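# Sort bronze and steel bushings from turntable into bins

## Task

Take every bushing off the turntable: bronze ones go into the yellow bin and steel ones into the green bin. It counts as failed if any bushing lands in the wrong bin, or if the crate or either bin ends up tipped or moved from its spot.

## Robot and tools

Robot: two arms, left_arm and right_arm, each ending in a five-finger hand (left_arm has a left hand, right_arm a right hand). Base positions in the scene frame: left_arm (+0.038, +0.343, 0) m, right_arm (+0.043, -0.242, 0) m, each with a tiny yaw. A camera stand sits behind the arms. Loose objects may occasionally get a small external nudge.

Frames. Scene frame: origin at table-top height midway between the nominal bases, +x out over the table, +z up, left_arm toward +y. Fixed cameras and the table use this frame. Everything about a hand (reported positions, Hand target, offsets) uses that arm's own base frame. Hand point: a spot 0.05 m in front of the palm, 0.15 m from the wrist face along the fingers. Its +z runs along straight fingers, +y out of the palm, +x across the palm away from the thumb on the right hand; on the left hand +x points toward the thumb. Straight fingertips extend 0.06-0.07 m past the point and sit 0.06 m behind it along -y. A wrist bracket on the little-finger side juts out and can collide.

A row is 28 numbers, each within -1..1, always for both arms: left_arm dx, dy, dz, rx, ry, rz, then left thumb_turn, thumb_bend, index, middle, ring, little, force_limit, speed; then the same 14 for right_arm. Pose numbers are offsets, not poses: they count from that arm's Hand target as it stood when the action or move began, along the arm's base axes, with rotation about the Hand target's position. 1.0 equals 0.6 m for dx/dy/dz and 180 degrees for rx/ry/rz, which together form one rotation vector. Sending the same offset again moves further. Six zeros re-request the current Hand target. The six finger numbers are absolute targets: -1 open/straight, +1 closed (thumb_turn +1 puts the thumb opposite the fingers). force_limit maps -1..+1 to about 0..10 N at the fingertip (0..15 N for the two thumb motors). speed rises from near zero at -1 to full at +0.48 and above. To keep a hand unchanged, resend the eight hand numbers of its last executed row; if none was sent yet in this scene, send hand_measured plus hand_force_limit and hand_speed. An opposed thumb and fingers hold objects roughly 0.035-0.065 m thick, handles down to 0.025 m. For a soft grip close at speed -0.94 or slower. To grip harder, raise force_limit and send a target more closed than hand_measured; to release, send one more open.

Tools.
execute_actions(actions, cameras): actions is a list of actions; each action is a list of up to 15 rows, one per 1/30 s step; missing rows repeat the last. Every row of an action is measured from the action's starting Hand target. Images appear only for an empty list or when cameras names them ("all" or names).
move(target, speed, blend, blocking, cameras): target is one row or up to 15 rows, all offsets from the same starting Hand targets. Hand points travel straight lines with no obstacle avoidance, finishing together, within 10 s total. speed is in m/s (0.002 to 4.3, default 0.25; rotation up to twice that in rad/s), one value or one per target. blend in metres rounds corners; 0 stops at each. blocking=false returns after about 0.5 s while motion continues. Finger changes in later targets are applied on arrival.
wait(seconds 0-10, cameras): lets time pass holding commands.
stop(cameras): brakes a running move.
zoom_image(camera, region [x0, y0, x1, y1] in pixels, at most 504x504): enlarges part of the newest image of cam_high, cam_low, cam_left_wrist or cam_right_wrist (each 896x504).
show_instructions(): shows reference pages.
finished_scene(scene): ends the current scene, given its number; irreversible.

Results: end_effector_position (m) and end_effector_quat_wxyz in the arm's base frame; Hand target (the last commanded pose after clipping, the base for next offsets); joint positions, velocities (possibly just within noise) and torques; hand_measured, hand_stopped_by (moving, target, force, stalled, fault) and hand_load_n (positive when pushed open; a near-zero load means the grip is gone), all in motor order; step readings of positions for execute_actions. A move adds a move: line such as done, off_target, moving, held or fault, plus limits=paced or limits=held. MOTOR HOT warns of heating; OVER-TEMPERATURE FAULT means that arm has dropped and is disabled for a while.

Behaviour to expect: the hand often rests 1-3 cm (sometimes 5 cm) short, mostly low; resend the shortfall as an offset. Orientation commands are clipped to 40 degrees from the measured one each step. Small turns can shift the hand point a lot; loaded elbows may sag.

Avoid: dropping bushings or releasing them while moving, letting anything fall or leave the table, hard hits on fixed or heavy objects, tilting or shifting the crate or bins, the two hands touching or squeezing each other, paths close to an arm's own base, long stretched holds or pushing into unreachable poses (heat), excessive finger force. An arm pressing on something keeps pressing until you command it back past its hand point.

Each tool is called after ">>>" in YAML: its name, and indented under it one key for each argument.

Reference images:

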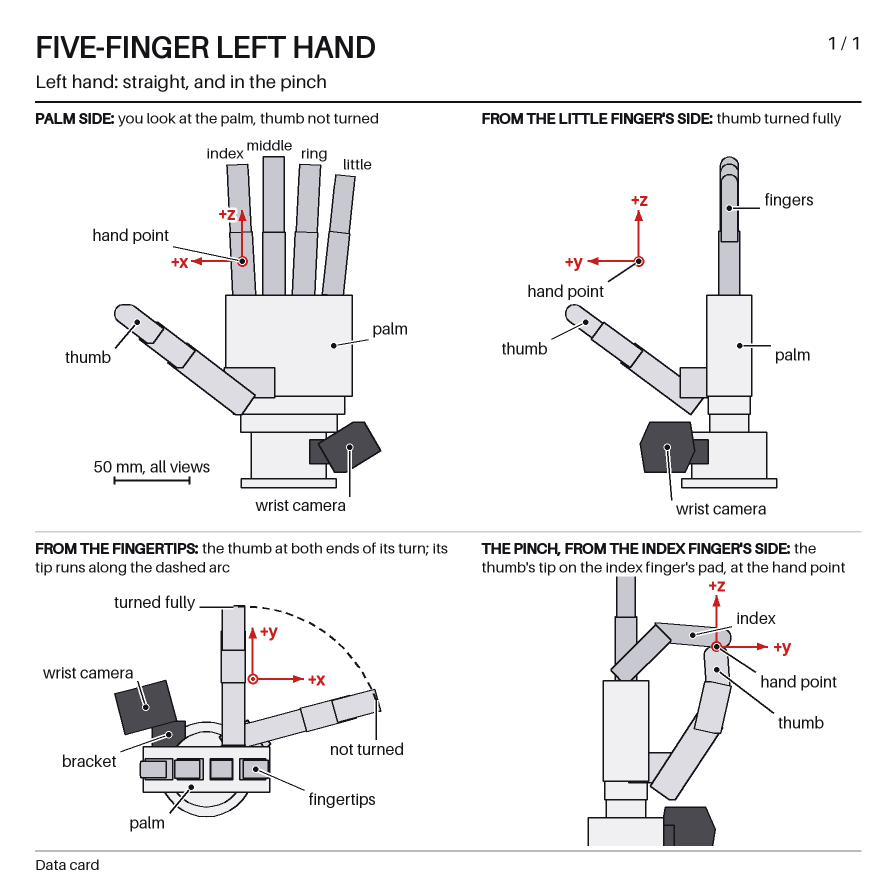

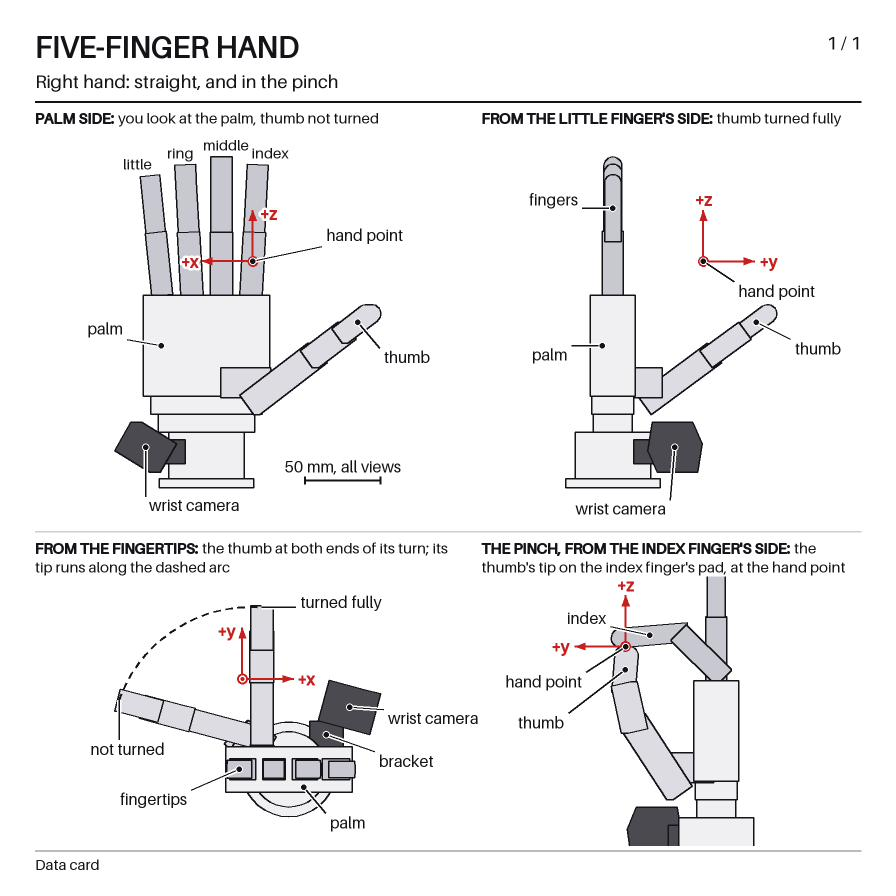

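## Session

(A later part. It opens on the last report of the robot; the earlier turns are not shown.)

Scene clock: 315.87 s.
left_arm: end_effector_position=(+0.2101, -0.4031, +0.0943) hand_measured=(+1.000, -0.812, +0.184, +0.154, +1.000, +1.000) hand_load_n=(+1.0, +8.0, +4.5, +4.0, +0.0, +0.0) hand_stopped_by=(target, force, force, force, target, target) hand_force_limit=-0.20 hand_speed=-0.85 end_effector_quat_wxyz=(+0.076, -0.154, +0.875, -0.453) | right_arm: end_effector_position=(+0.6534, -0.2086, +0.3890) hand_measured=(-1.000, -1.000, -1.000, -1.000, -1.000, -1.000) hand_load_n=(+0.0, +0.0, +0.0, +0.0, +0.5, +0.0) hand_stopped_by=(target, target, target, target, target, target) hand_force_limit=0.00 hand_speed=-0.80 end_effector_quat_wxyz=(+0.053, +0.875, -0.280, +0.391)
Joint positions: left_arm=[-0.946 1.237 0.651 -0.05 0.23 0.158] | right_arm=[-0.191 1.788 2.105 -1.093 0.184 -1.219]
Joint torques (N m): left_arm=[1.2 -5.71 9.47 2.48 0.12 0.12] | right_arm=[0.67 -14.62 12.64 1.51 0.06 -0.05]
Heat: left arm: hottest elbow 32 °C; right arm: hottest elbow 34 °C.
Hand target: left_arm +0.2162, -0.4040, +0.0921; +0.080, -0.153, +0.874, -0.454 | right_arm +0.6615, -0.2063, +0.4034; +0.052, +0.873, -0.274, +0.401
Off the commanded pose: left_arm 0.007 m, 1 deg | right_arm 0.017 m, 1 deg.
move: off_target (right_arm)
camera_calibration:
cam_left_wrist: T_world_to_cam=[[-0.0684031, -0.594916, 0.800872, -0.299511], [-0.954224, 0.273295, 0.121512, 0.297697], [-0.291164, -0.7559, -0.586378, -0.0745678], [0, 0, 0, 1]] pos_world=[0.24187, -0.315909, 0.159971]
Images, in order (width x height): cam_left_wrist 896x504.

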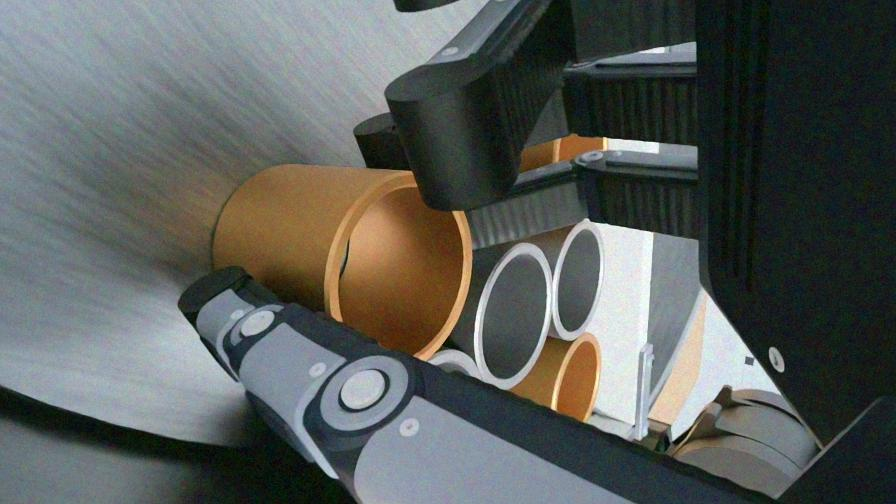

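>>> move:
  target: [0.0,0.0,0.18,0,0,0, 1,-0.3,0.4,0.4,1,1, -0.2, -0.85, 0,0,0,0,0,0,-1,-1,-1,-1,-1,-1,0,-0.8]
  speed: 0.12
  cameras: ["cam_left_wrist"]

Scene clock: 342.63 s.
left_arm: end_effector_position=(+0.2049, -0.3896, +0.1642) hand_measured=(+1.000, -0.812, +0.184, +0.154, +1.000, +1.000) hand_load_n=(+1.0, +8.0, +4.0, +4.0, +0.0, +0.0) hand_stopped_by=(target, force, force, force, target, target) hand_force_limit=-0.20 hand_speed=-0.85 end_effector_quat_wxyz=(+0.068, -0.159, +0.887, -0.428) | right_arm: end_effector_position=(+0.6534, -0.2086, +0.3890) hand_measured=(-1.000, -1.000, -1.000, -1.000, -1.000, -1.000) hand_load_n=(+0.0, +0.0, +0.0, +0.0, +0.0, +0.0) hand_stopped_by=(target, target, target, target, target, target) hand_force_limit=0.00 hand_speed=-0.80 end_effector_quat_wxyz=(+0.053, +0.875, -0.280, +0.391)
Joint positions: left_arm=[-0.939 1.116 0.794 -0.375 0.23 0.169] | right_arm=[-0.191 1.788 2.105 -1.093 0.184 -1.219]
Joint torques (N m): left_arm=[0.62 -7.47 15.13 1.58 0.14 0.01] | right_arm=[0.62 -14.86 12.68 1.55 0.05 -0.06]
Heat: left arm: hottest elbow 32 °C; right arm: hottest elbow 35 °C.
Hand target: left_arm +0.2161, -0.4040, +0.2001; +0.080, -0.153, +0.874, -0.454 | right_arm +0.6615, -0.2063, +0.4034; +0.052, +0.873, -0.274, +0.401
Off the commanded pose: left_arm 0.040 m, 4 deg | right_arm 0.017 m, 1 deg.
move: off_target (left_arm, right_arm)
camera_calibration:
cam_left_wrist: T_world_to_cam=[[-0.0462355, -0.636498, 0.769891, -0.363485], [-0.950309, 0.26555, 0.16247, 0.269997], [-0.307857, -0.724122, -0.617148, -0.00400472], [0, 0, 0, 1]] pos_world=[0.238542, -0.305955, 0.233506]
Images, in order (width x height): cam_left_wrist 896x504.

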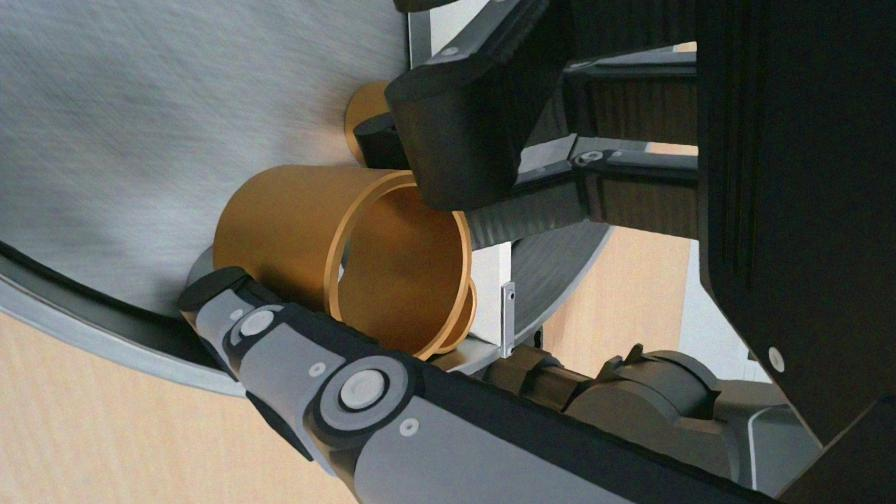

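>>> move:
  target: [-0.030,0.382,0.1,0,0,0, 1,-0.3,0.4,0.4,1,1, -0.2, -0.85, 0,0,0,0,0,0,-1,-1,-1,-1,-1,-1,0,-0.8]
  speed: 0.25
  cameras: ["cam_left_wrist","cam_high"]

>>> zoom_image:
  camera: "cam_high"
  region: [450, 140, 590, 310]

Scene clock: 352.27 s.
left_arm: end_effector_position=(+0.1852, -0.1747, +0.2334) hand_measured=(+1.000, -0.812, +0.184, +0.154, +1.000, +1.000) hand_load_n=(+1.0, +8.0, +4.0, +4.5, +0.0, +0.5) hand_stopped_by=(target, force, force, force, target, target) hand_force_limit=-0.20 hand_speed=-0.85 end_effector_quat_wxyz=(+0.058, -0.163, +0.879, -0.445) | right_arm: end_effector_position=(+0.6534, -0.2086, +0.3890) hand_measured=(-1.000, -1.000, -1.000, -1.000, -1.000, -1.000) hand_load_n=(+0.0, +0.0, +0.0, +0.0, +0.0, +0.0) hand_stopped_by=(target, target, target, target, target, target) hand_force_limit=0.00 hand_speed=-0.80 end_effector_quat_wxyz=(+0.053, +0.875, -0.280, +0.391)
Joint positions: left_arm=[-0.263 0.657 0.763 -1.045 0.738 0.689] | right_arm=[-0.191 1.788 2.105 -1.093 0.184 -1.219]
Joint torques (N m): left_arm=[1.44 0.44 15.51 1.09 0.49 0.1] | right_arm=[0.79 -14.92 12.6 1.48 0.04 -0.05]
Heat: left arm: hottest elbow 33 °C; right arm: hottest elbow 35 °C.
Hand target: left_arm +0.1982, -0.1747, +0.2601; +0.080, -0.153, +0.874, -0.454 | right_arm +0.6615, -0.2063, +0.4034; +0.052, +0.873, -0.274, +0.401
Off the commanded pose: left_arm 0.030 m, 3 deg | right_arm 0.017 m, 1 deg.
move: off_target (left_arm, right_arm)
camera_calibration:
cam_left_wrist: T_world_to_cam=[[-0.0348001, -0.60323, 0.796808, -0.283396], [-0.947786, 0.272816, 0.165144, 0.183116], [-0.317002, -0.749456, -0.581227, 0.177079], [0, 0, 0, 1]] pos_world=[0.219827, -0.0881975, 0.298495]
Images, in order (width x height): cam_high 896x504, cam_left_wrist 896x504.

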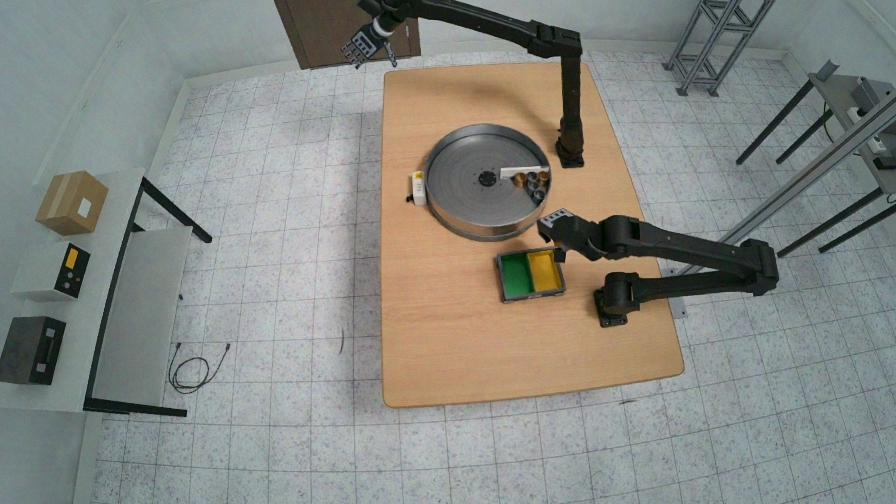

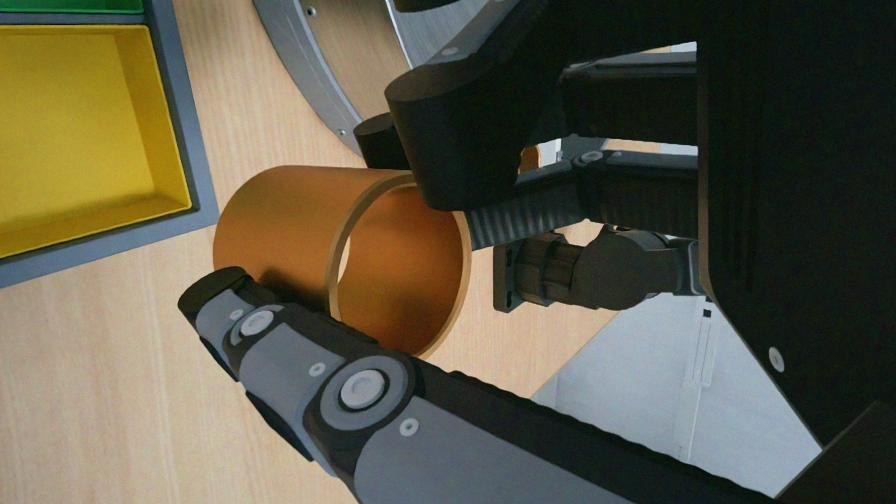

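Scaled by 2.965 from the camera's 896x504 image, which has a finer 1280x720 frame.

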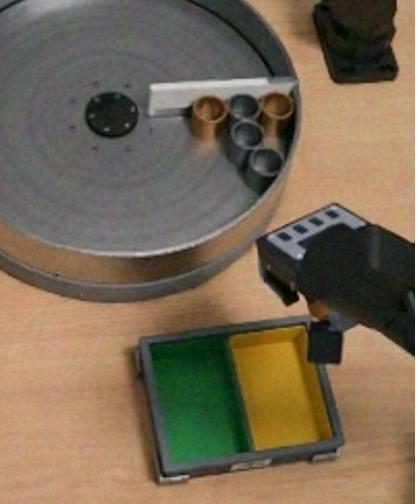

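>>> move:
  target: [0.0255,0.0195,-0.175,0,0,0, 1,-0.3,0.4,0.4,1,1, -0.2, -0.85, 0,0,0,0,0,0,-1,-1,-1,-1,-1,-1,0,-0.8]
  speed: 0.15
  cameras: ["cam_left_wrist","cam_low"]

>>> zoom_image:
  camera: "cam_low"
  region: [340, 180, 500, 280]

Scene clock: 382.77 s.
left_arm: end_effector_position=(+0.2047, -0.1638, +0.1516) hand_measured=(+1.000, -0.812, +0.184, +0.154, +1.000, +1.000) hand_load_n=(+1.0, +8.0, +4.0, +4.0, +0.0, +0.0) hand_stopped_by=(target, force, force, force, target, target) hand_force_limit=-0.20 hand_speed=-0.85 end_effector_quat_wxyz=(+0.069, -0.158, +0.876, -0.451) | right_arm: end_effector_position=(+0.6534, -0.2086, +0.3890) hand_measured=(-1.000, -1.000, -1.000, -1.000, -1.000, -1.000) hand_load_n=(-0.5, +0.0, +0.0, +0.0, +0.0, +0.0) hand_stopped_by=(target, target, target, target, target, target) hand_force_limit=0.00 hand_speed=-0.80 end_effector_quat_wxyz=(+0.053, +0.875, -0.280, +0.391)
Joint positions: left_arm=[-0.184 0.711 0.567 -0.827 0.785 0.775] | right_arm=[-0.191 1.788 2.105 -1.093 0.184 -1.219]
Joint torques (N m): left_arm=[1.26 -0.09 10.95 1.87 0.52 0.13] | right_arm=[0.5 -14.97 12.67 1.52 0.05 -0.06]
Heat: left arm: hottest elbow 35 °C; right arm: hottest elbow 35 °C.
Hand target: left_arm +0.2135, -0.1631, +0.1551; +0.080, -0.153, +0.874, -0.454 | right_arm +0.6615, -0.2063, +0.4034; +0.052, +0.873, -0.274, +0.401
Off the commanded pose: left_arm 0.009 m, 1 deg | right_arm 0.017 m, 1 deg.
move: off_target (right_arm)
camera_calibration:
cam_left_wrist: T_world_to_cam=[[-0.0545738, -0.59664, 0.800652, -0.206447], [-0.951996, 0.272972, 0.138527, 0.217044], [-0.301206, -0.754657, -0.582896, 0.140083], [0, 0, 0, 1]] pos_world=[0.237553, -0.0767065, 0.216879]
Images, in order (width x height): cam_low 896x504, cam_left_wrist 896x504.

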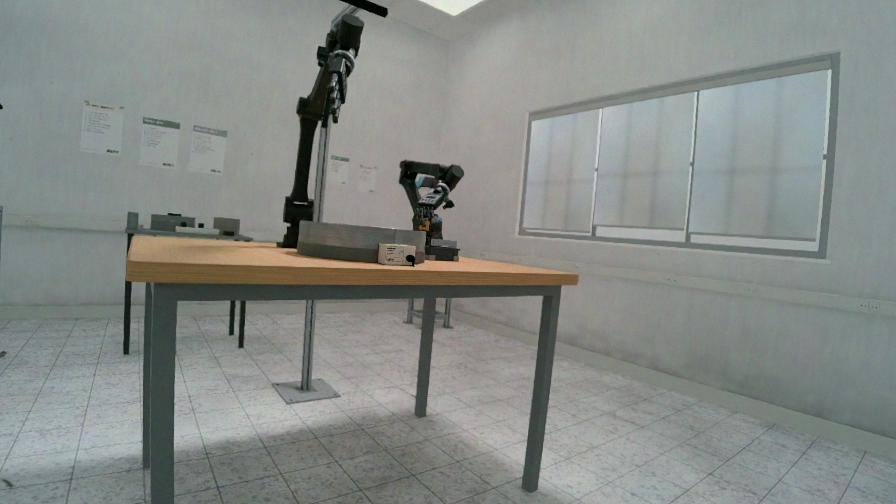

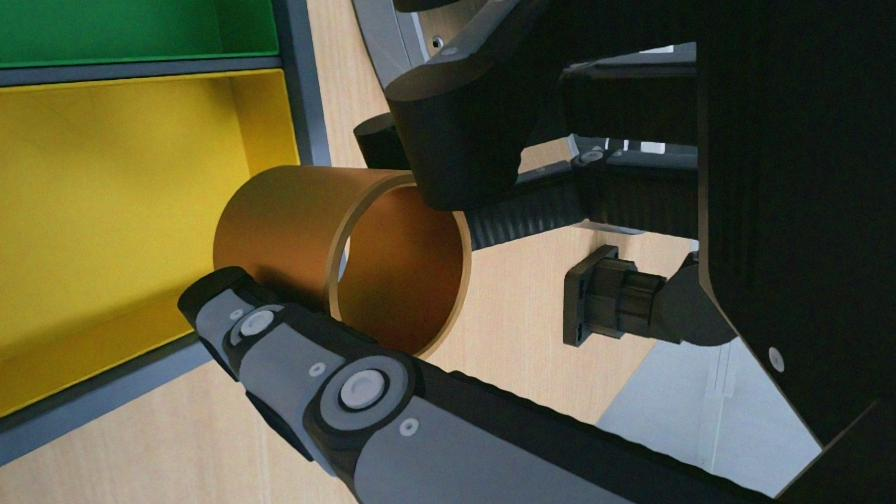

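Scaled by 3.150 from the camera's 896x504 image, which has a finer 1280x720 frame.

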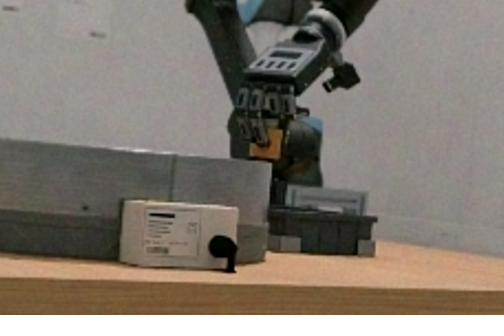

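>>> move:
  target: [-0.0225,-0.0315,-0.1527,0,0,0, 1,-0.3,0.4,0.4,1,1, -0.2, -0.85, 0,0,0,0,0,0,-1,-1,-1,-1,-1,-1,0,-0.8]
  speed: 0.12
  cameras: ["cam_left_wrist","cam_low"]

>>> zoom_image:
  camera: "cam_low"
  region: [340, 180, 500, 280]

Scene clock: 402.00 s.
left_arm: end_effector_position=(+0.1966, -0.1768, +0.0602) hand_measured=(+1.000, -0.812, +0.184, +0.154, +1.000, +1.000) hand_load_n=(+1.0, +8.0, +4.0, +4.0, +0.0, +0.0) hand_stopped_by=(target, force, force, force, target, target) hand_force_limit=-0.20 hand_speed=-0.85 end_effector_quat_wxyz=(+0.079, -0.156, +0.876, -0.450) | right_arm: end_effector_position=(+0.6534, -0.2086, +0.3890) hand_measured=(-1.000, -1.000, -1.000, -1.000, -1.000, -1.000) hand_load_n=(-0.5, +0.0, +0.0, +0.0, +0.0, +0.0) hand_stopped_by=(target, target, target, target, target, target) hand_force_limit=0.00 hand_speed=-0.80 end_effector_quat_wxyz=(+0.053, +0.875, -0.280, +0.391)
Joint positions: left_arm=[-0.267 0.776 0.331 -0.446 0.725 0.685] | right_arm=[-0.191 1.788 2.105 -1.093 0.184 -1.219]
Joint torques (N m): left_arm=[-0.62 -0.03 10.11 2.37 0.32 -0.15] | right_arm=[0.73 -15.03 12.63 1.52 0.05 -0.05]
Heat: left arm: hottest elbow 35 °C; right arm: hottest elbow 35 °C.
Hand target: left_arm +0.1999, -0.1819, +0.0634; +0.080, -0.153, +0.874, -0.454 | right_arm +0.6615, -0.2063, +0.4034; +0.052, +0.873, -0.274, +0.401
Off the commanded pose: left_arm 0.007 m, 1 deg | right_arm 0.017 m, 1 deg.
move: off_target (right_arm)
camera_calibration:
cam_left_wrist: T_world_to_cam=[[-0.0679789, -0.601004, 0.79635, -0.139351], [-0.955982, 0.267606, 0.120356, 0.226475], [-0.285442, -0.753115, -0.59274, 0.0723042], [0, 0, 0, 1]] pos_world=[0.227672, -0.0899034, 0.126572]
Images, in order (width x height): cam_low 896x504, cam_left_wrist 896x504.

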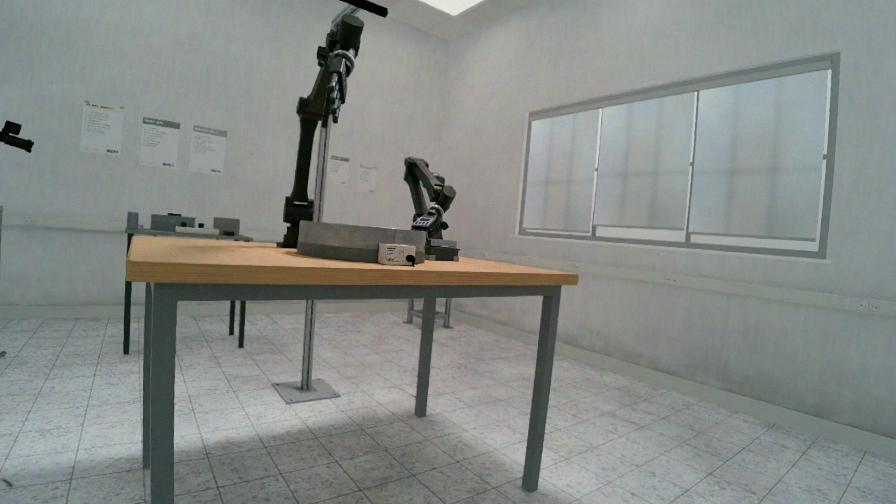

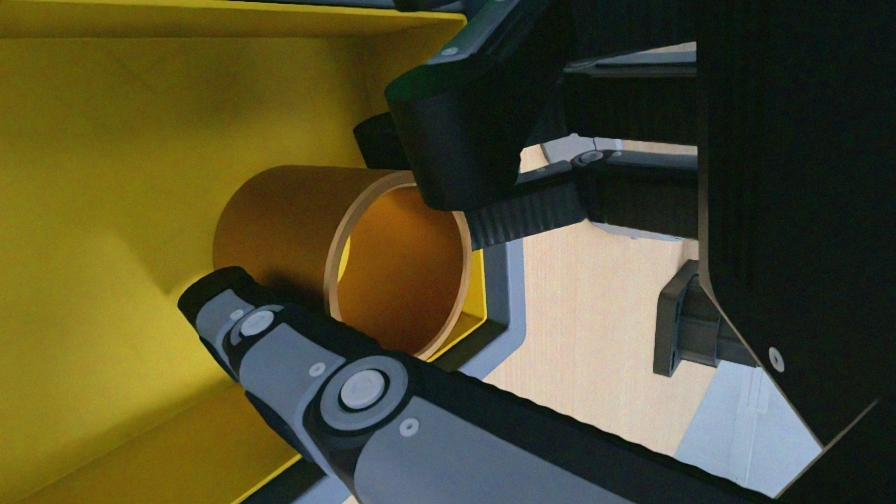

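Scaled by 3.150 from the camera's 896x504 image, which has a finer 1280x720 frame.

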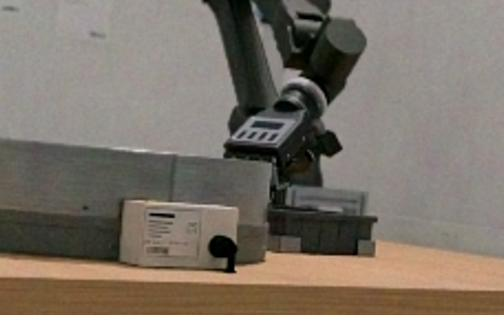

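>>> move:
  target: [-0.006,-0.008,-0.022,0,0,0, 1,-0.3,0.4,0.4,1,1, -0.2, -0.85, 0,0,0,0,0,0,-1,-1,-1,-1,-1,-1,0,-0.8]
  speed: 0.05
  cameras: ["cam_left_wrist"]

Scene clock: 407.27 s.
left_arm: end_effector_position=(+0.1956, -0.1817, +0.0502) hand_measured=(+1.000, -0.812, +0.184, +0.154, +1.000, +1.000) hand_load_n=(+1.0, +8.0, +2.5, +4.0, +0.0, +0.0) hand_stopped_by=(target, force, force, force, target, target) hand_force_limit=-0.20 hand_speed=-0.85 end_effector_quat_wxyz=(+0.082, -0.156, +0.875, -0.452) | right_arm: end_effector_position=(+0.6534, -0.2086, +0.3890) hand_measured=(-1.000, -1.000, -1.000, -1.000, -1.000, -1.000) hand_load_n=(+0.0, +0.0, +0.0, +0.0, +0.0, +0.0) hand_stopped_by=(target, target, target, target, target, target) hand_force_limit=0.00 hand_speed=-0.80 end_effector_quat_wxyz=(+0.053, +0.875, -0.280, +0.391)
Joint positions: left_arm=[-0.293 0.792 0.302 -0.374 0.707 0.655] | right_arm=[-0.191 1.788 2.105 -1.093 0.184 -1.219]
Joint torques (N m): left_arm=[-0.85 0.26 9.51 2.4 0.22 -0.12] | right_arm=[0.73 -14.86 12.63 1.52 0.06 -0.05]
Heat: left arm: hottest elbow 34 °C; right arm: hottest elbow 35 °C.
Hand target: left_arm +0.1963, -0.1867, +0.0502; +0.080, -0.153, +0.874, -0.454 | right_arm +0.6615, -0.2063, +0.4034; +0.052, +0.873, -0.274, +0.401
Off the commanded pose: left_arm 0.005 m, 0 deg | right_arm 0.017 m, 1 deg.
move: off_target (right_arm)
camera_calibration:
cam_left_wrist: T_world_to_cam=[[-0.0710161, -0.598836, 0.797716, -0.133536], [-0.957478, 0.265119, 0.113783, 0.22816], [-0.279628, -0.755716, -0.592201, 0.0608005], [0, 0, 0, 1]] pos_world=[0.225977, -0.0945078, 0.116569]
Images, in order (width x height): cam_left_wrist 896x504.

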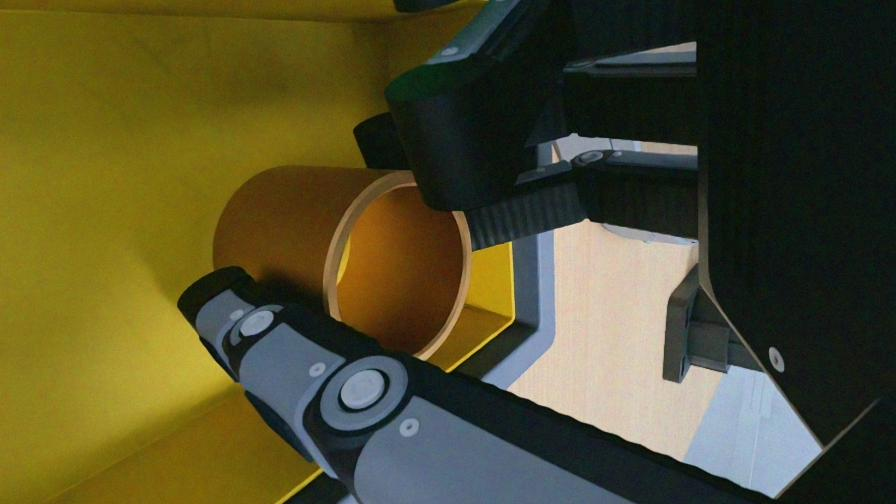

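>>> move:
  target: [0.0,0.006,-0.012,0,0,0, 1,-0.3,0.4,0.4,1,1, -0.2, -0.85, 0,0,0,0,0,0,-1,-1,-1,-1,-1,-1,0,-0.8]
  speed: 0.05
  cameras: ["cam_left_wrist"]

Scene clock: 412.43 s.
left_arm: end_effector_position=(+0.1954, -0.1833, +0.0488) hand_measured=(+1.000, -0.812, +0.184, +0.154, +1.000, +1.000) hand_load_n=(+0.5, +9.0, +0.5, +3.0, +0.0, +0.0) hand_stopped_by=(target, force, force, force, target, target) hand_force_limit=-0.20 hand_speed=-0.85 end_effector_quat_wxyz=(+0.081, -0.153, +0.873, -0.456) | right_arm: end_effector_position=(+0.6534, -0.2086, +0.3890) hand_measured=(-1.000, -1.000, -1.000, -1.000, -1.000, -1.000) hand_load_n=(+0.0, +0.0, +0.0, +0.0, +0.0, +0.0) hand_stopped_by=(target, target, target, target, target, target) hand_force_limit=0.00 hand_speed=-0.80 end_effector_quat_wxyz=(+0.053, +0.875, -0.280, +0.391)
Joint positions: left_arm=[-0.293 0.801 0.297 -0.357 0.717 0.654] | right_arm=[-0.191 1.788 2.105 -1.093 0.184 -1.219]
Joint torques (N m): left_arm=[0.5 0.32 8.58 2.41 0.28 0.06] | right_arm=[0.62 -14.92 12.67 1.57 0.04 -0.04]
Heat: left arm: hottest elbow 34 °C; right arm: hottest elbow 35 °C.
Hand target: left_arm +0.1962, -0.1831, +0.0429; +0.080, -0.153, +0.874, -0.454 | right_arm +0.6615, -0.2063, +0.4034; +0.052, +0.873, -0.274, +0.401
Off the commanded pose: left_arm 0.006 m, 0 deg | right_arm 0.017 m, 1 deg.
move: off_target (right_arm)
camera_calibration:
cam_left_wrist: T_world_to_cam=[[-0.0752853, -0.591554, 0.802743, -0.13139], [-0.955976, 0.271791, 0.110631, 0.22968], [-0.283623, -0.759074, -0.585973, 0.0585389], [0, 0, 0, 1]] pos_world=[0.22628, -0.0957141, 0.114365]
Images, in order (width x height): cam_left_wrist 896x504.

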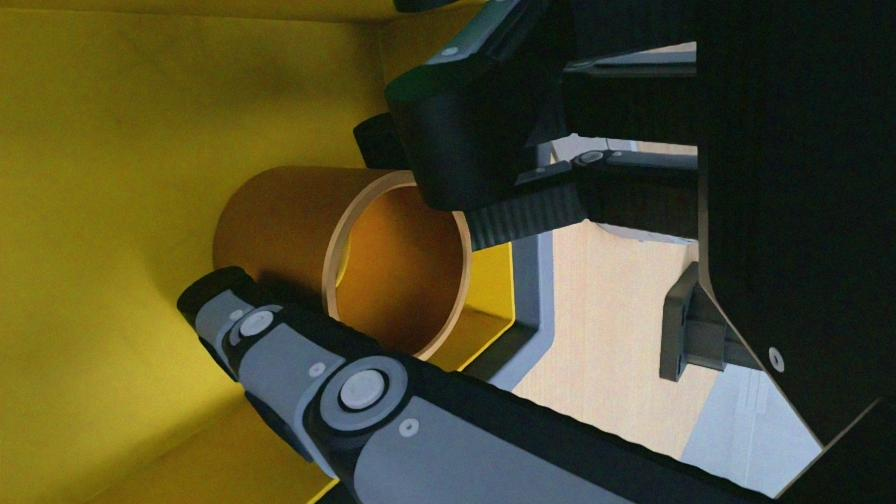

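>>> move:
  target: [0.0,0.008,0.01,0,0,0, 1,-1,0.1,0.1,1,1, -0.2, -0.6, 0,0,0,0,0,0,-1,-1,-1,-1,-1,-1,0,-0.8]
  speed: 0.05
  cameras: ["cam_left_wrist"]

Scene clock: 422.70 s.
left_arm: end_effector_position=(+0.1943, -0.1799, +0.0479) hand_measured=(+1.000, -1.000, +0.100, +0.100, +1.000, +1.000) hand_load_n=(+0.0, +0.0, -3.0, +0.0, +0.5, +0.0) hand_stopped_by=(target, target, target, target, target, target) hand_force_limit=-0.20 hand_speed=-0.60 end_effector_quat_wxyz=(+0.077, -0.158, +0.872, -0.456) | right_arm: end_effector_position=(+0.6534, -0.2086, +0.3890) hand_measured=(-1.000, -1.000, -1.000, -1.000, -1.000, -1.000) hand_load_n=(+0.0, +0.0, +0.0, +0.0, +0.0, +0.0) hand_stopped_by=(target, target, target, target, target, target) hand_force_limit=0.00 hand_speed=-0.80 end_effector_quat_wxyz=(+0.053, +0.875, -0.280, +0.391)
Joint positions: left_arm=[-0.273 0.802 0.296 -0.371 0.732 0.664] | right_arm=[-0.191 1.788 2.105 -1.093 0.184 -1.219]
Joint torques (N m): left_arm=[0.85 -0.85 9.83 1.05 0.29 0.26] | right_arm=[0.62 -15.03 12.63 1.54 0.06 -0.05]
Heat: left arm: hottest elbow 33 °C; right arm: hottest elbow 35 °C.
Hand target: left_arm +0.1963, -0.1784, +0.0490; +0.080, -0.153, +0.874, -0.454 | right_arm +0.6615, -0.2063, +0.4034; +0.052, +0.873, -0.274, +0.401
Off the commanded pose: left_arm 0.003 m, 1 deg | right_arm 0.017 m, 1 deg.
move: off_target (right_arm)
camera_calibration:
cam_left_wrist: T_world_to_cam=[[-0.0638961, -0.588922, 0.80566, -0.130639], [-0.955927, 0.26794, 0.120045, 0.226649], [-0.286566, -0.762482, -0.580087, 0.0598632], [0, 0, 0, 1]] pos_world=[0.225467, -0.0920198, 0.112768]
Images, in order (width x height): cam_left_wrist 896x504.

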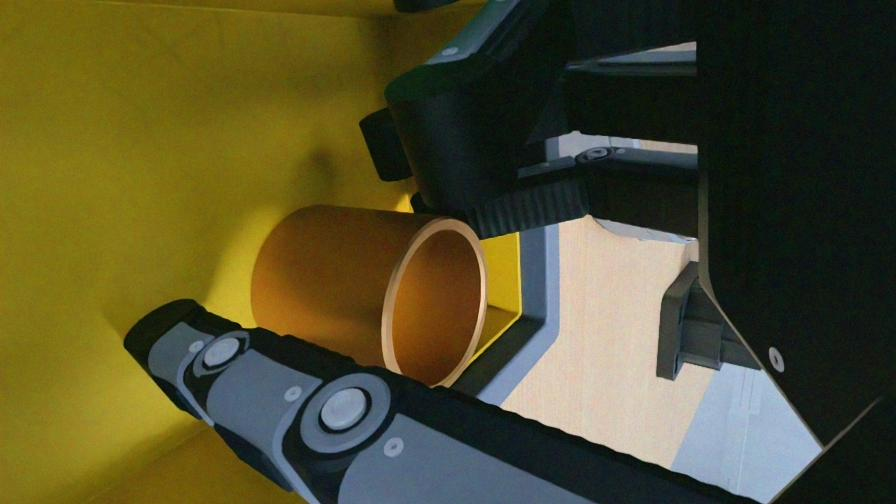

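>>> move:
  target:
    - [0.0,0.006,0.0,0,0,0, 1,-1,0.2,0.15,1,1, -0.2, -0.6, 0,0,0,0,0,0,-1,-1,-1,-1,-1,-1,0,-0.8]
    - [0.0,0.010,0.15,0,0,0, 1,-1,0.2,0.15,1,1, -0.2, -0.6, 0,0,0,0,0,0,-1,-1,-1,-1,-1,-1,0,-0.8]
  speed: [0.05,0.15]
  cameras: ["cam_left_wrist","cam_high"]

>>> zoom_image:
  camera: "cam_high"
  region: [450, 140, 590, 310]

Scene clock: 436.37 s.
left_arm: end_effector_position=(+0.1794, -0.1721, +0.1123) hand_measured=(+1.000, -1.000, +0.200, +0.150, +1.000, +1.000) hand_load_n=(-0.5, +0.0, +0.0, +0.0, +0.5, +0.0) hand_stopped_by=(target, target, target, target, target, target) hand_force_limit=-0.20 hand_speed=-0.60 end_effector_quat_wxyz=(+0.052, -0.166, +0.879, -0.444) | right_arm: end_effector_position=(+0.6534, -0.2086, +0.3890) hand_measured=(-1.000, -1.000, -1.000, -1.000, -1.000, -1.000) hand_load_n=(+0.0, +0.0, +0.0, +0.0, +0.0, +0.0) hand_stopped_by=(target, target, target, target, target, target) hand_force_limit=0.00 hand_speed=-0.80 end_effector_quat_wxyz=(+0.053, +0.875, -0.280, +0.391)
Joint positions: left_arm=[-0.256 0.67 0.45 -0.736 0.745 0.695] | right_arm=[-0.191 1.788 2.105 -1.093 0.184 -1.219]
Joint torques (N m): left_arm=[1.61 -1.2 14.67 1.03 0.42 0.2] | right_arm=[0.67 -14.97 12.66 1.55 0.05 -0.04]
Heat: left arm: hottest elbow 32 °C; right arm: hottest elbow 36 °C.
Hand target: left_arm +0.1963, -0.1723, +0.1391; +0.080, -0.153, +0.874, -0.455 | right_arm +0.6615, -0.2063, +0.4034; +0.052, +0.873, -0.274, +0.401
Off the commanded pose: left_arm 0.032 m, 4 deg | right_arm 0.017 m, 1 deg.
move: off_target (left_arm, right_arm)
camera_calibration:
cam_left_wrist: T_world_to_cam=[[-0.0244744, -0.603556, 0.796945, -0.187526], [-0.945515, 0.272864, 0.177613, 0.195056], [-0.324658, -0.749176, -0.57735, 0.10773], [0, 0, 0, 1]] pos_world=[0.214814, -0.0856971, 0.177001]
Images, in order (width x height): cam_high 896x504, cam_left_wrist 896x504.

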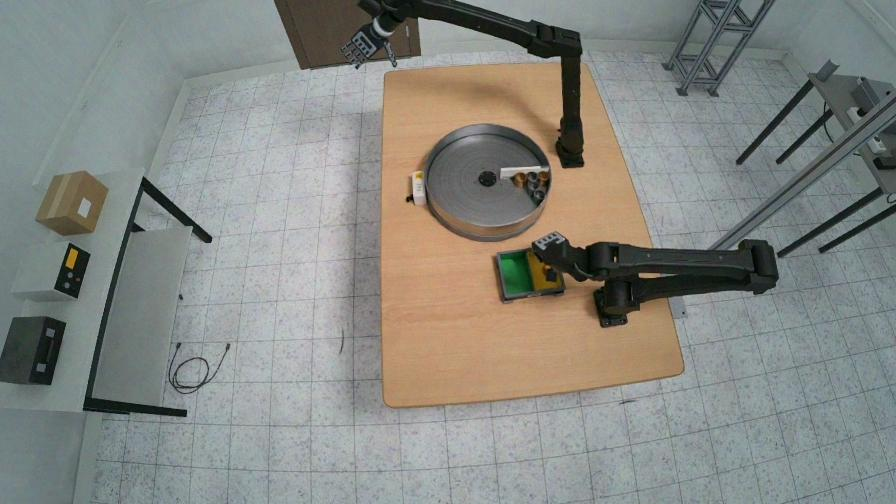

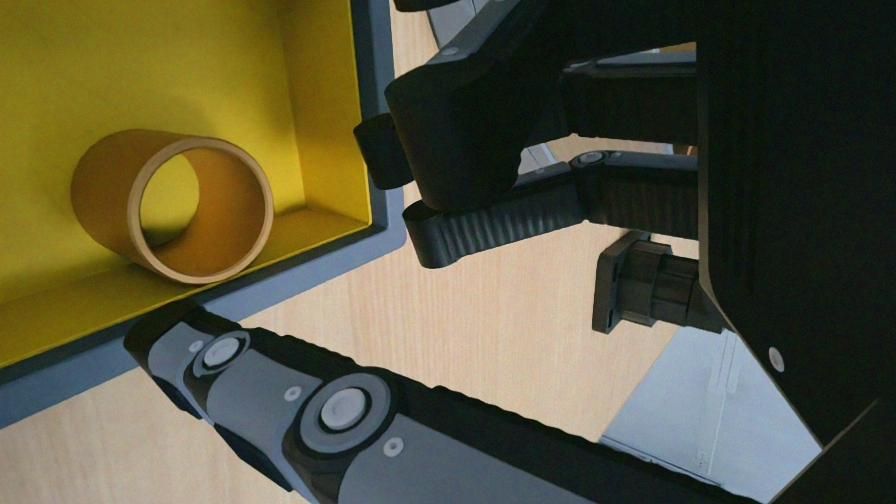

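Scaled by 2.965 from the camera's 896x504 image, which has a finer 1280x720 frame.

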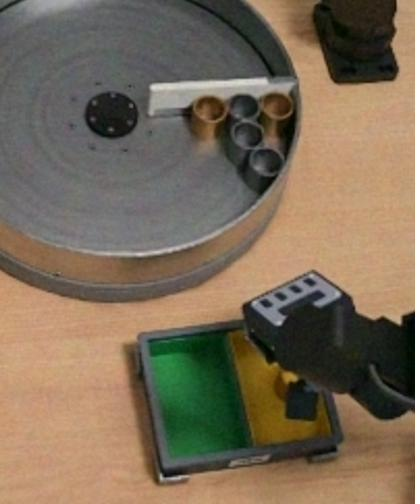

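>>> move:
  target:
    - [0.0,0.0,0.13,0,0,0, 1,-0.3,0.0,-1,-1,-1, -0.2, 0, 0,0,0,0,0,0,-1,-1,-1,-1,-1,-1,0,-0.8]
    - [0.042,-0.453,0.11,-0.107,-0.0304,-0.0434, 1,-0.3,0.0,-1,-1,-1, -0.2, 0, 0,0,0,0,0,0,-1,-1,-1,-1,-1,-1,0,-0.8]
  speed: 0.3
  blend: [0.03,0]
  cameras: ["cam_left_wrist","cam_high"]

>>> zoom_image:
  camera: "cam_high"
  region: [450, 140, 590, 310]

Scene clock: 514.23 s.
left_arm: end_effector_position=(+0.2133, -0.4245, +0.1788) hand_measured=(+1.000, -0.300, +0.000, -1.000, -1.000, -1.000) hand_load_n=(+0.0, +0.0, +0.0, +0.0, +0.0, +0.0) hand_stopped_by=(target, target, target, target, target, target) hand_force_limit=-0.20 hand_speed=0.00 end_effector_quat_wxyz=(+0.057, -0.091, +0.804, -0.585) | right_arm: end_effector_position=(+0.6534, -0.2086, +0.3890) hand_measured=(-1.000, -1.000, -1.000, -1.000, -1.000, -1.000) hand_load_n=(+0.0, +0.0, +0.0, +0.0, -0.5, +0.0) hand_stopped_by=(target, target, target, target, target, target) hand_force_limit=0.00 hand_speed=-0.80 end_effector_quat_wxyz=(+0.053, +0.875, -0.280, +0.391)
Joint positions: left_arm=[-0.882 1.138 0.643 0.144 0.454 0.144] | right_arm=[-0.191 1.788 2.105 -1.093 0.184 -1.219]
Joint torques (N m): left_arm=[-0.38 -5.01 14.01 2.93 -0.01 -0.11] | right_arm=[0.73 -14.97 12.63 1.54 0.05 -0.05]
Heat: left arm: hottest elbow 39 °C; right arm: hottest elbow 36 °C.
Hand target: left_arm +0.2216, -0.4441, +0.2049; +0.064, -0.083, +0.789, -0.605 | right_arm +0.6615, -0.2063, +0.4034; +0.052, +0.873, -0.274, +0.401
Off the commanded pose: left_arm 0.034 m, 3 deg | right_arm 0.017 m, 1 deg.
move: off_target (left_arm, right_arm)
camera_calibration:
cam_left_wrist: T_world_to_cam=[[-0.193509, -0.323612, 0.926191, -0.260265], [-0.913692, 0.403322, -0.0499761, 0.373381], [-0.35738, -0.855924, -0.373728, -0.106624], [0, 0, 0, 1]] pos_world=[0.252686, -0.32608, 0.219867]
Images, in order (width x height): cam_high 896x504, cam_left_wrist 896x504.

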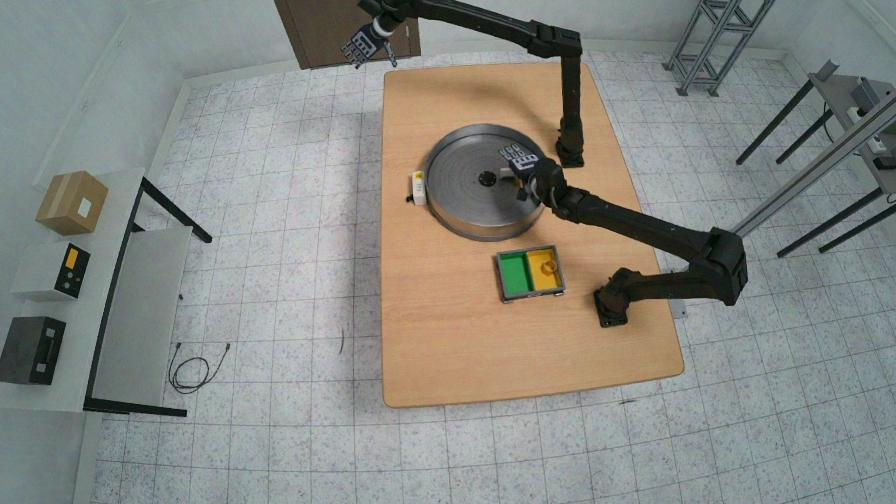

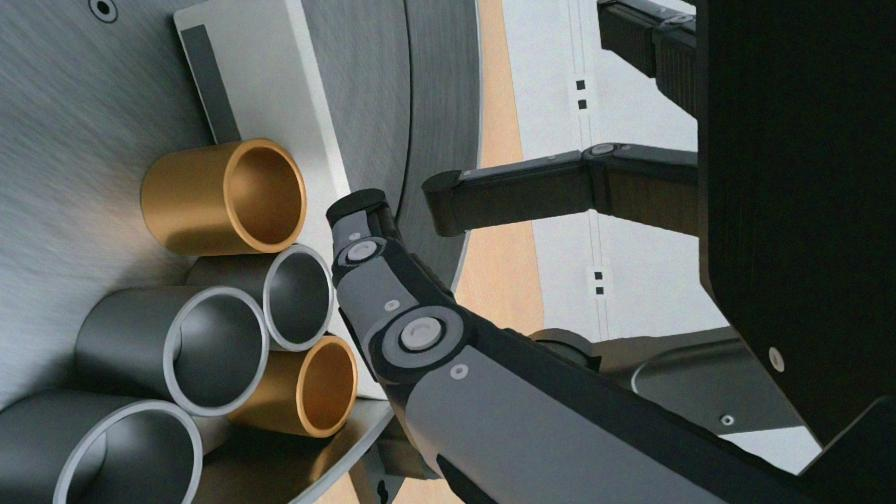

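Scaled by 2.965 from the camera's 896x504 image, which has a finer 1280x720 frame.

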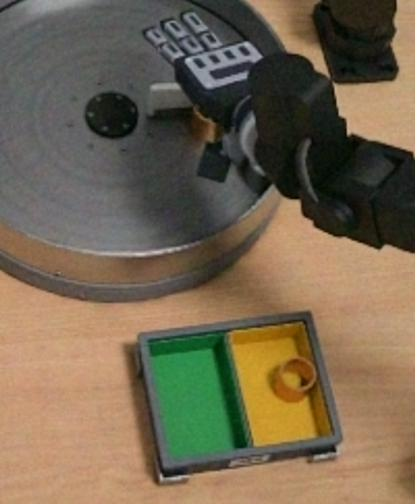

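>>> move:
  target: [-0.003,-0.0115,-0.117,0,0,0, 1,-0.3,0.0,-1,-1,-1, -0.2, 0, 0,0,0,0,0,0,-1,-1,-1,-1,-1,-1,0,-0.8]
  speed: 0.15
  cameras: ["cam_left_wrist"]

Scene clock: 529.63 s.
left_arm: end_effector_position=(+0.2225, -0.4437, +0.1324) hand_measured=(+1.000, -0.300, +0.000, -1.000, -1.000, -1.000) hand_load_n=(+0.0, +0.0, +0.0, +0.0, +0.0, +0.0) hand_stopped_by=(target, target, target, target, target, target) hand_force_limit=-0.20 hand_speed=0.00 end_effector_quat_wxyz=(+0.067, -0.085, +0.793, -0.599) | right_arm: end_effector_position=(+0.6534, -0.2086, +0.3890) hand_measured=(-1.000, -1.000, -1.000, -1.000, -1.000, -1.000) hand_load_n=(+0.0, +0.0, +0.0, +0.0, +0.0, +0.0) hand_stopped_by=(target, target, target, target, target, target) hand_force_limit=0.00 hand_speed=-0.80 end_effector_quat_wxyz=(+0.053, +0.875, -0.280, +0.391)
Joint positions: left_arm=[-0.898 1.296 0.591 0.4 0.436 0.138] | right_arm=[-0.191 1.788 2.105 -1.093 0.184 -1.219]
Joint torques (N m): left_arm=[-0.56 -6.36 9.36 3.02 -0.04 -0.14] | right_arm=[0.44 -14.92 12.64 1.51 0.06 -0.05]
Heat: left arm: hottest elbow 37 °C; right arm: hottest elbow 36 °C.
Hand target: left_arm +0.2197, -0.4511, +0.1349; +0.064, -0.083, +0.789, -0.605 | right_arm +0.6615, -0.2063, +0.4034; +0.052, +0.873, -0.274, +0.401
Off the commanded pose: left_arm 0.008 m, 1 deg | right_arm 0.017 m, 1 deg.
move: off_target (right_arm)
camera_calibration:
cam_left_wrist: T_world_to_cam=[[-0.218692, -0.293494, 0.93061, -0.203293], [-0.912643, 0.399034, -0.088624, 0.390354], [-0.345334, -0.868697, -0.355121, -0.147909], [0, 0, 0, 1]] pos_world=[0.260718, -0.343918, 0.171255]
Images, in order (width x height): cam_left_wrist 896x504.

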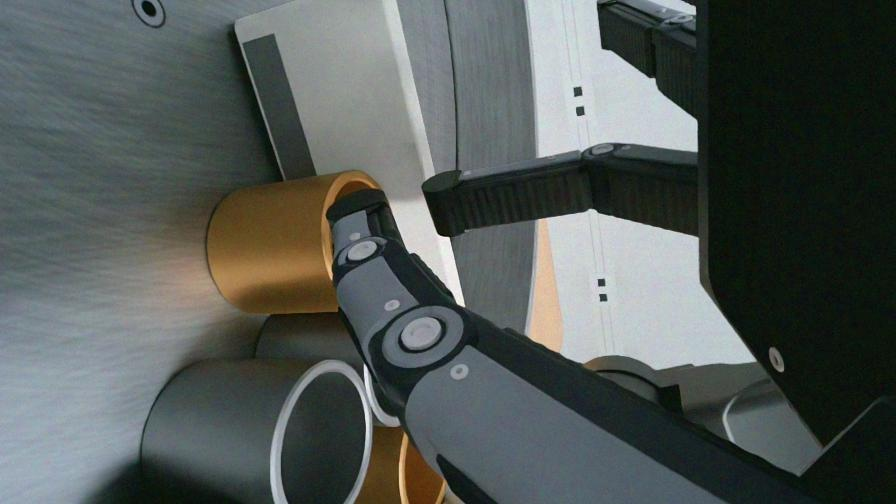

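>>> move:
  target: [-0.0095,0.0085,-0.025,0,0,0, 1,-0.3,0.0,-1,-1,-1, -0.2, 0, 0,0,0,0,0,0,-1,-1,-1,-1,-1,-1,0,-0.8]
  speed: 0.1
  cameras: ["cam_left_wrist"]

Scene clock: 552.53 s.
left_arm: end_effector_position=(+0.2179, -0.4399, +0.1201) hand_measured=(+1.000, -0.300, +0.000, -1.000, -1.000, -1.000) hand_load_n=(+0.0, +0.0, +0.0, +0.0, +0.0, +0.0) hand_stopped_by=(target, target, target, target, target, target) hand_force_limit=-0.20 hand_speed=0.00 end_effector_quat_wxyz=(+0.069, -0.084, +0.792, -0.601) | right_arm: end_effector_position=(+0.6534, -0.2086, +0.3890) hand_measured=(-1.000, -1.000, -1.000, -1.000, -1.000, -1.000) hand_load_n=(+0.0, +0.0, +0.0, +0.0, +0.0, +0.5) hand_stopped_by=(target, target, target, target, target, target) hand_force_limit=0.00 hand_speed=-0.80 end_effector_quat_wxyz=(+0.053, +0.875, -0.280, +0.391)
Joint positions: left_arm=[-0.901 1.311 0.557 0.455 0.433 0.137] | right_arm=[-0.191 1.788 2.105 -1.093 0.184 -1.219]
Joint torques (N m): left_arm=[-0.56 -6.07 8.76 3.11 -0.03 -0.11] | right_arm=[0.56 -14.92 12.64 1.55 0.04 -0.05]
Heat: left arm: hottest elbow 36 °C; right arm: hottest elbow 37 °C.
Hand target: left_arm +0.2141, -0.4460, +0.1199; +0.064, -0.083, +0.789, -0.605 | right_arm +0.6615, -0.2063, +0.4034; +0.052, +0.873, -0.274, +0.401
Off the commanded pose: left_arm 0.007 m, 1 deg | right_arm 0.017 m, 1 deg.
move: off_target (right_arm)
camera_calibration:
cam_left_wrist: T_world_to_cam=[[-0.221984, -0.289576, 0.931058, -0.189361], [-0.912386, 0.398486, -0.0935958, 0.383712], [-0.343911, -0.870261, -0.352662, -0.15189], [0, 0, 0, 1]] pos_world=[0.255822, -0.339923, 0.158654]
Images, in order (width x height): cam_left_wrist 896x504.

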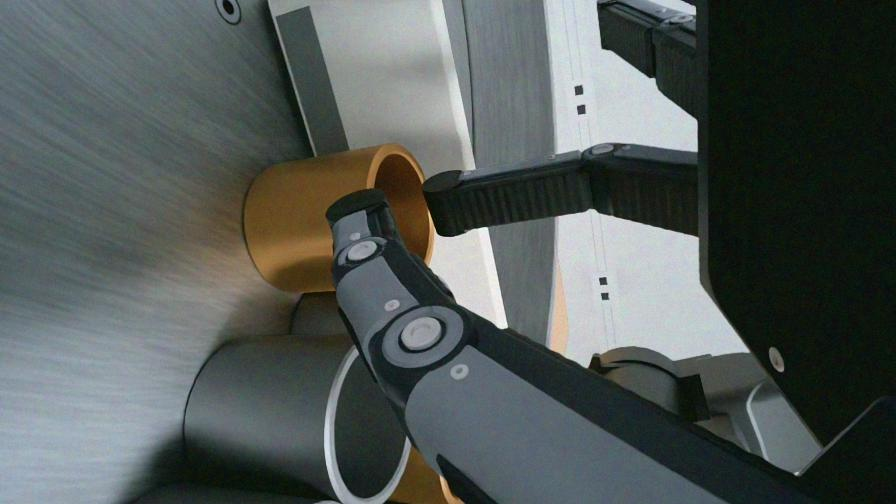

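>>> move:
  target: [0,0,-0.045,0,0,0, 1,-0.3,0.0,-1,-1,-1, -0.2, 0, 0,0,0,0,0,0,-1,-1,-1,-1,-1,-1,0,-0.8]
  speed: 0.06
  cameras: ["cam_left_wrist"]

Scene clock: 563.27 s.
left_arm: end_effector_position=(+0.2181, -0.4402, +0.0934) hand_measured=(+1.000, -0.300, +0.000, -1.000, -1.000, -1.000) hand_load_n=(+0.0, +0.0, +0.0, +0.0, +0.0, +0.0) hand_stopped_by=(target, target, target, target, target, target) hand_force_limit=-0.20 hand_speed=0.00 end_effector_quat_wxyz=(+0.069, -0.084, +0.792, -0.601) | right_arm: end_effector_position=(+0.6534, -0.2086, +0.3890) hand_measured=(-1.000, -1.000, -1.000, -1.000, -1.000, -1.000) hand_load_n=(+0.0, +0.0, +0.0, +0.0, +0.0, +0.0) hand_stopped_by=(target, target, target, target, target, target) hand_force_limit=0.00 hand_speed=-0.80 end_effector_quat_wxyz=(+0.053, +0.875, -0.280, +0.391)
Joint positions: left_arm=[-0.901 1.389 0.528 0.562 0.433 0.137] | right_arm=[-0.191 1.788 2.105 -1.093 0.184 -1.219]
Joint torques (N m): left_arm=[-0.56 -6.36 8.03 2.95 -0.04 -0.11] | right_arm=[0.62 -15.03 12.64 1.52 0.06 -0.05]
Heat: left arm: hottest elbow 35 °C; right arm: hottest elbow 37 °C.
Hand target: left_arm +0.2140, -0.4459, +0.0927; +0.064, -0.083, +0.789, -0.605 | right_arm +0.6615, -0.2063, +0.4034; +0.052, +0.873, -0.274, +0.401
Off the commanded pose: left_arm 0.007 m, 1 deg | right_arm 0.017 m, 1 deg.
move: off_target (right_arm)
camera_calibration:
cam_left_wrist: T_world_to_cam=[[-0.222255, -0.289257, 0.931092, -0.164378], [-0.912356, 0.398462, -0.093994, 0.381683], [-0.343817, -0.870378, -0.352466, -0.161641], [0, 0, 0, 1]] pos_world=[0.256122, -0.340323, 0.131954]
Images, in order (width x height): cam_left_wrist 896x504.

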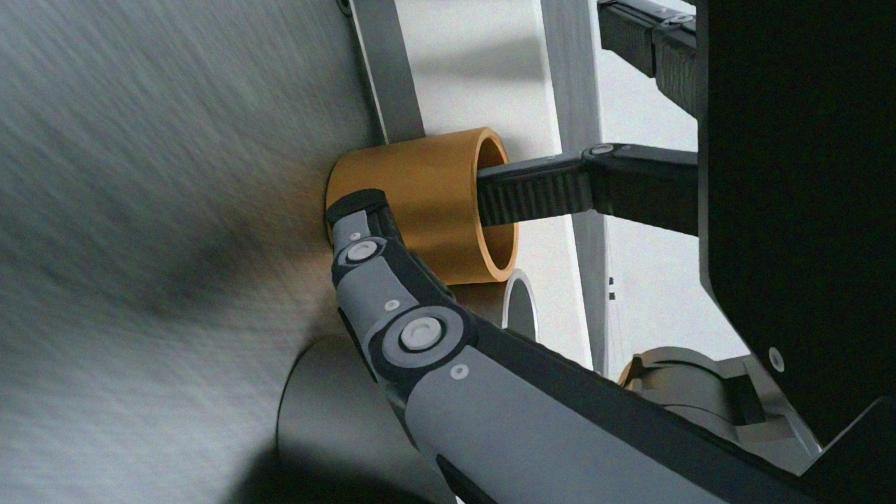

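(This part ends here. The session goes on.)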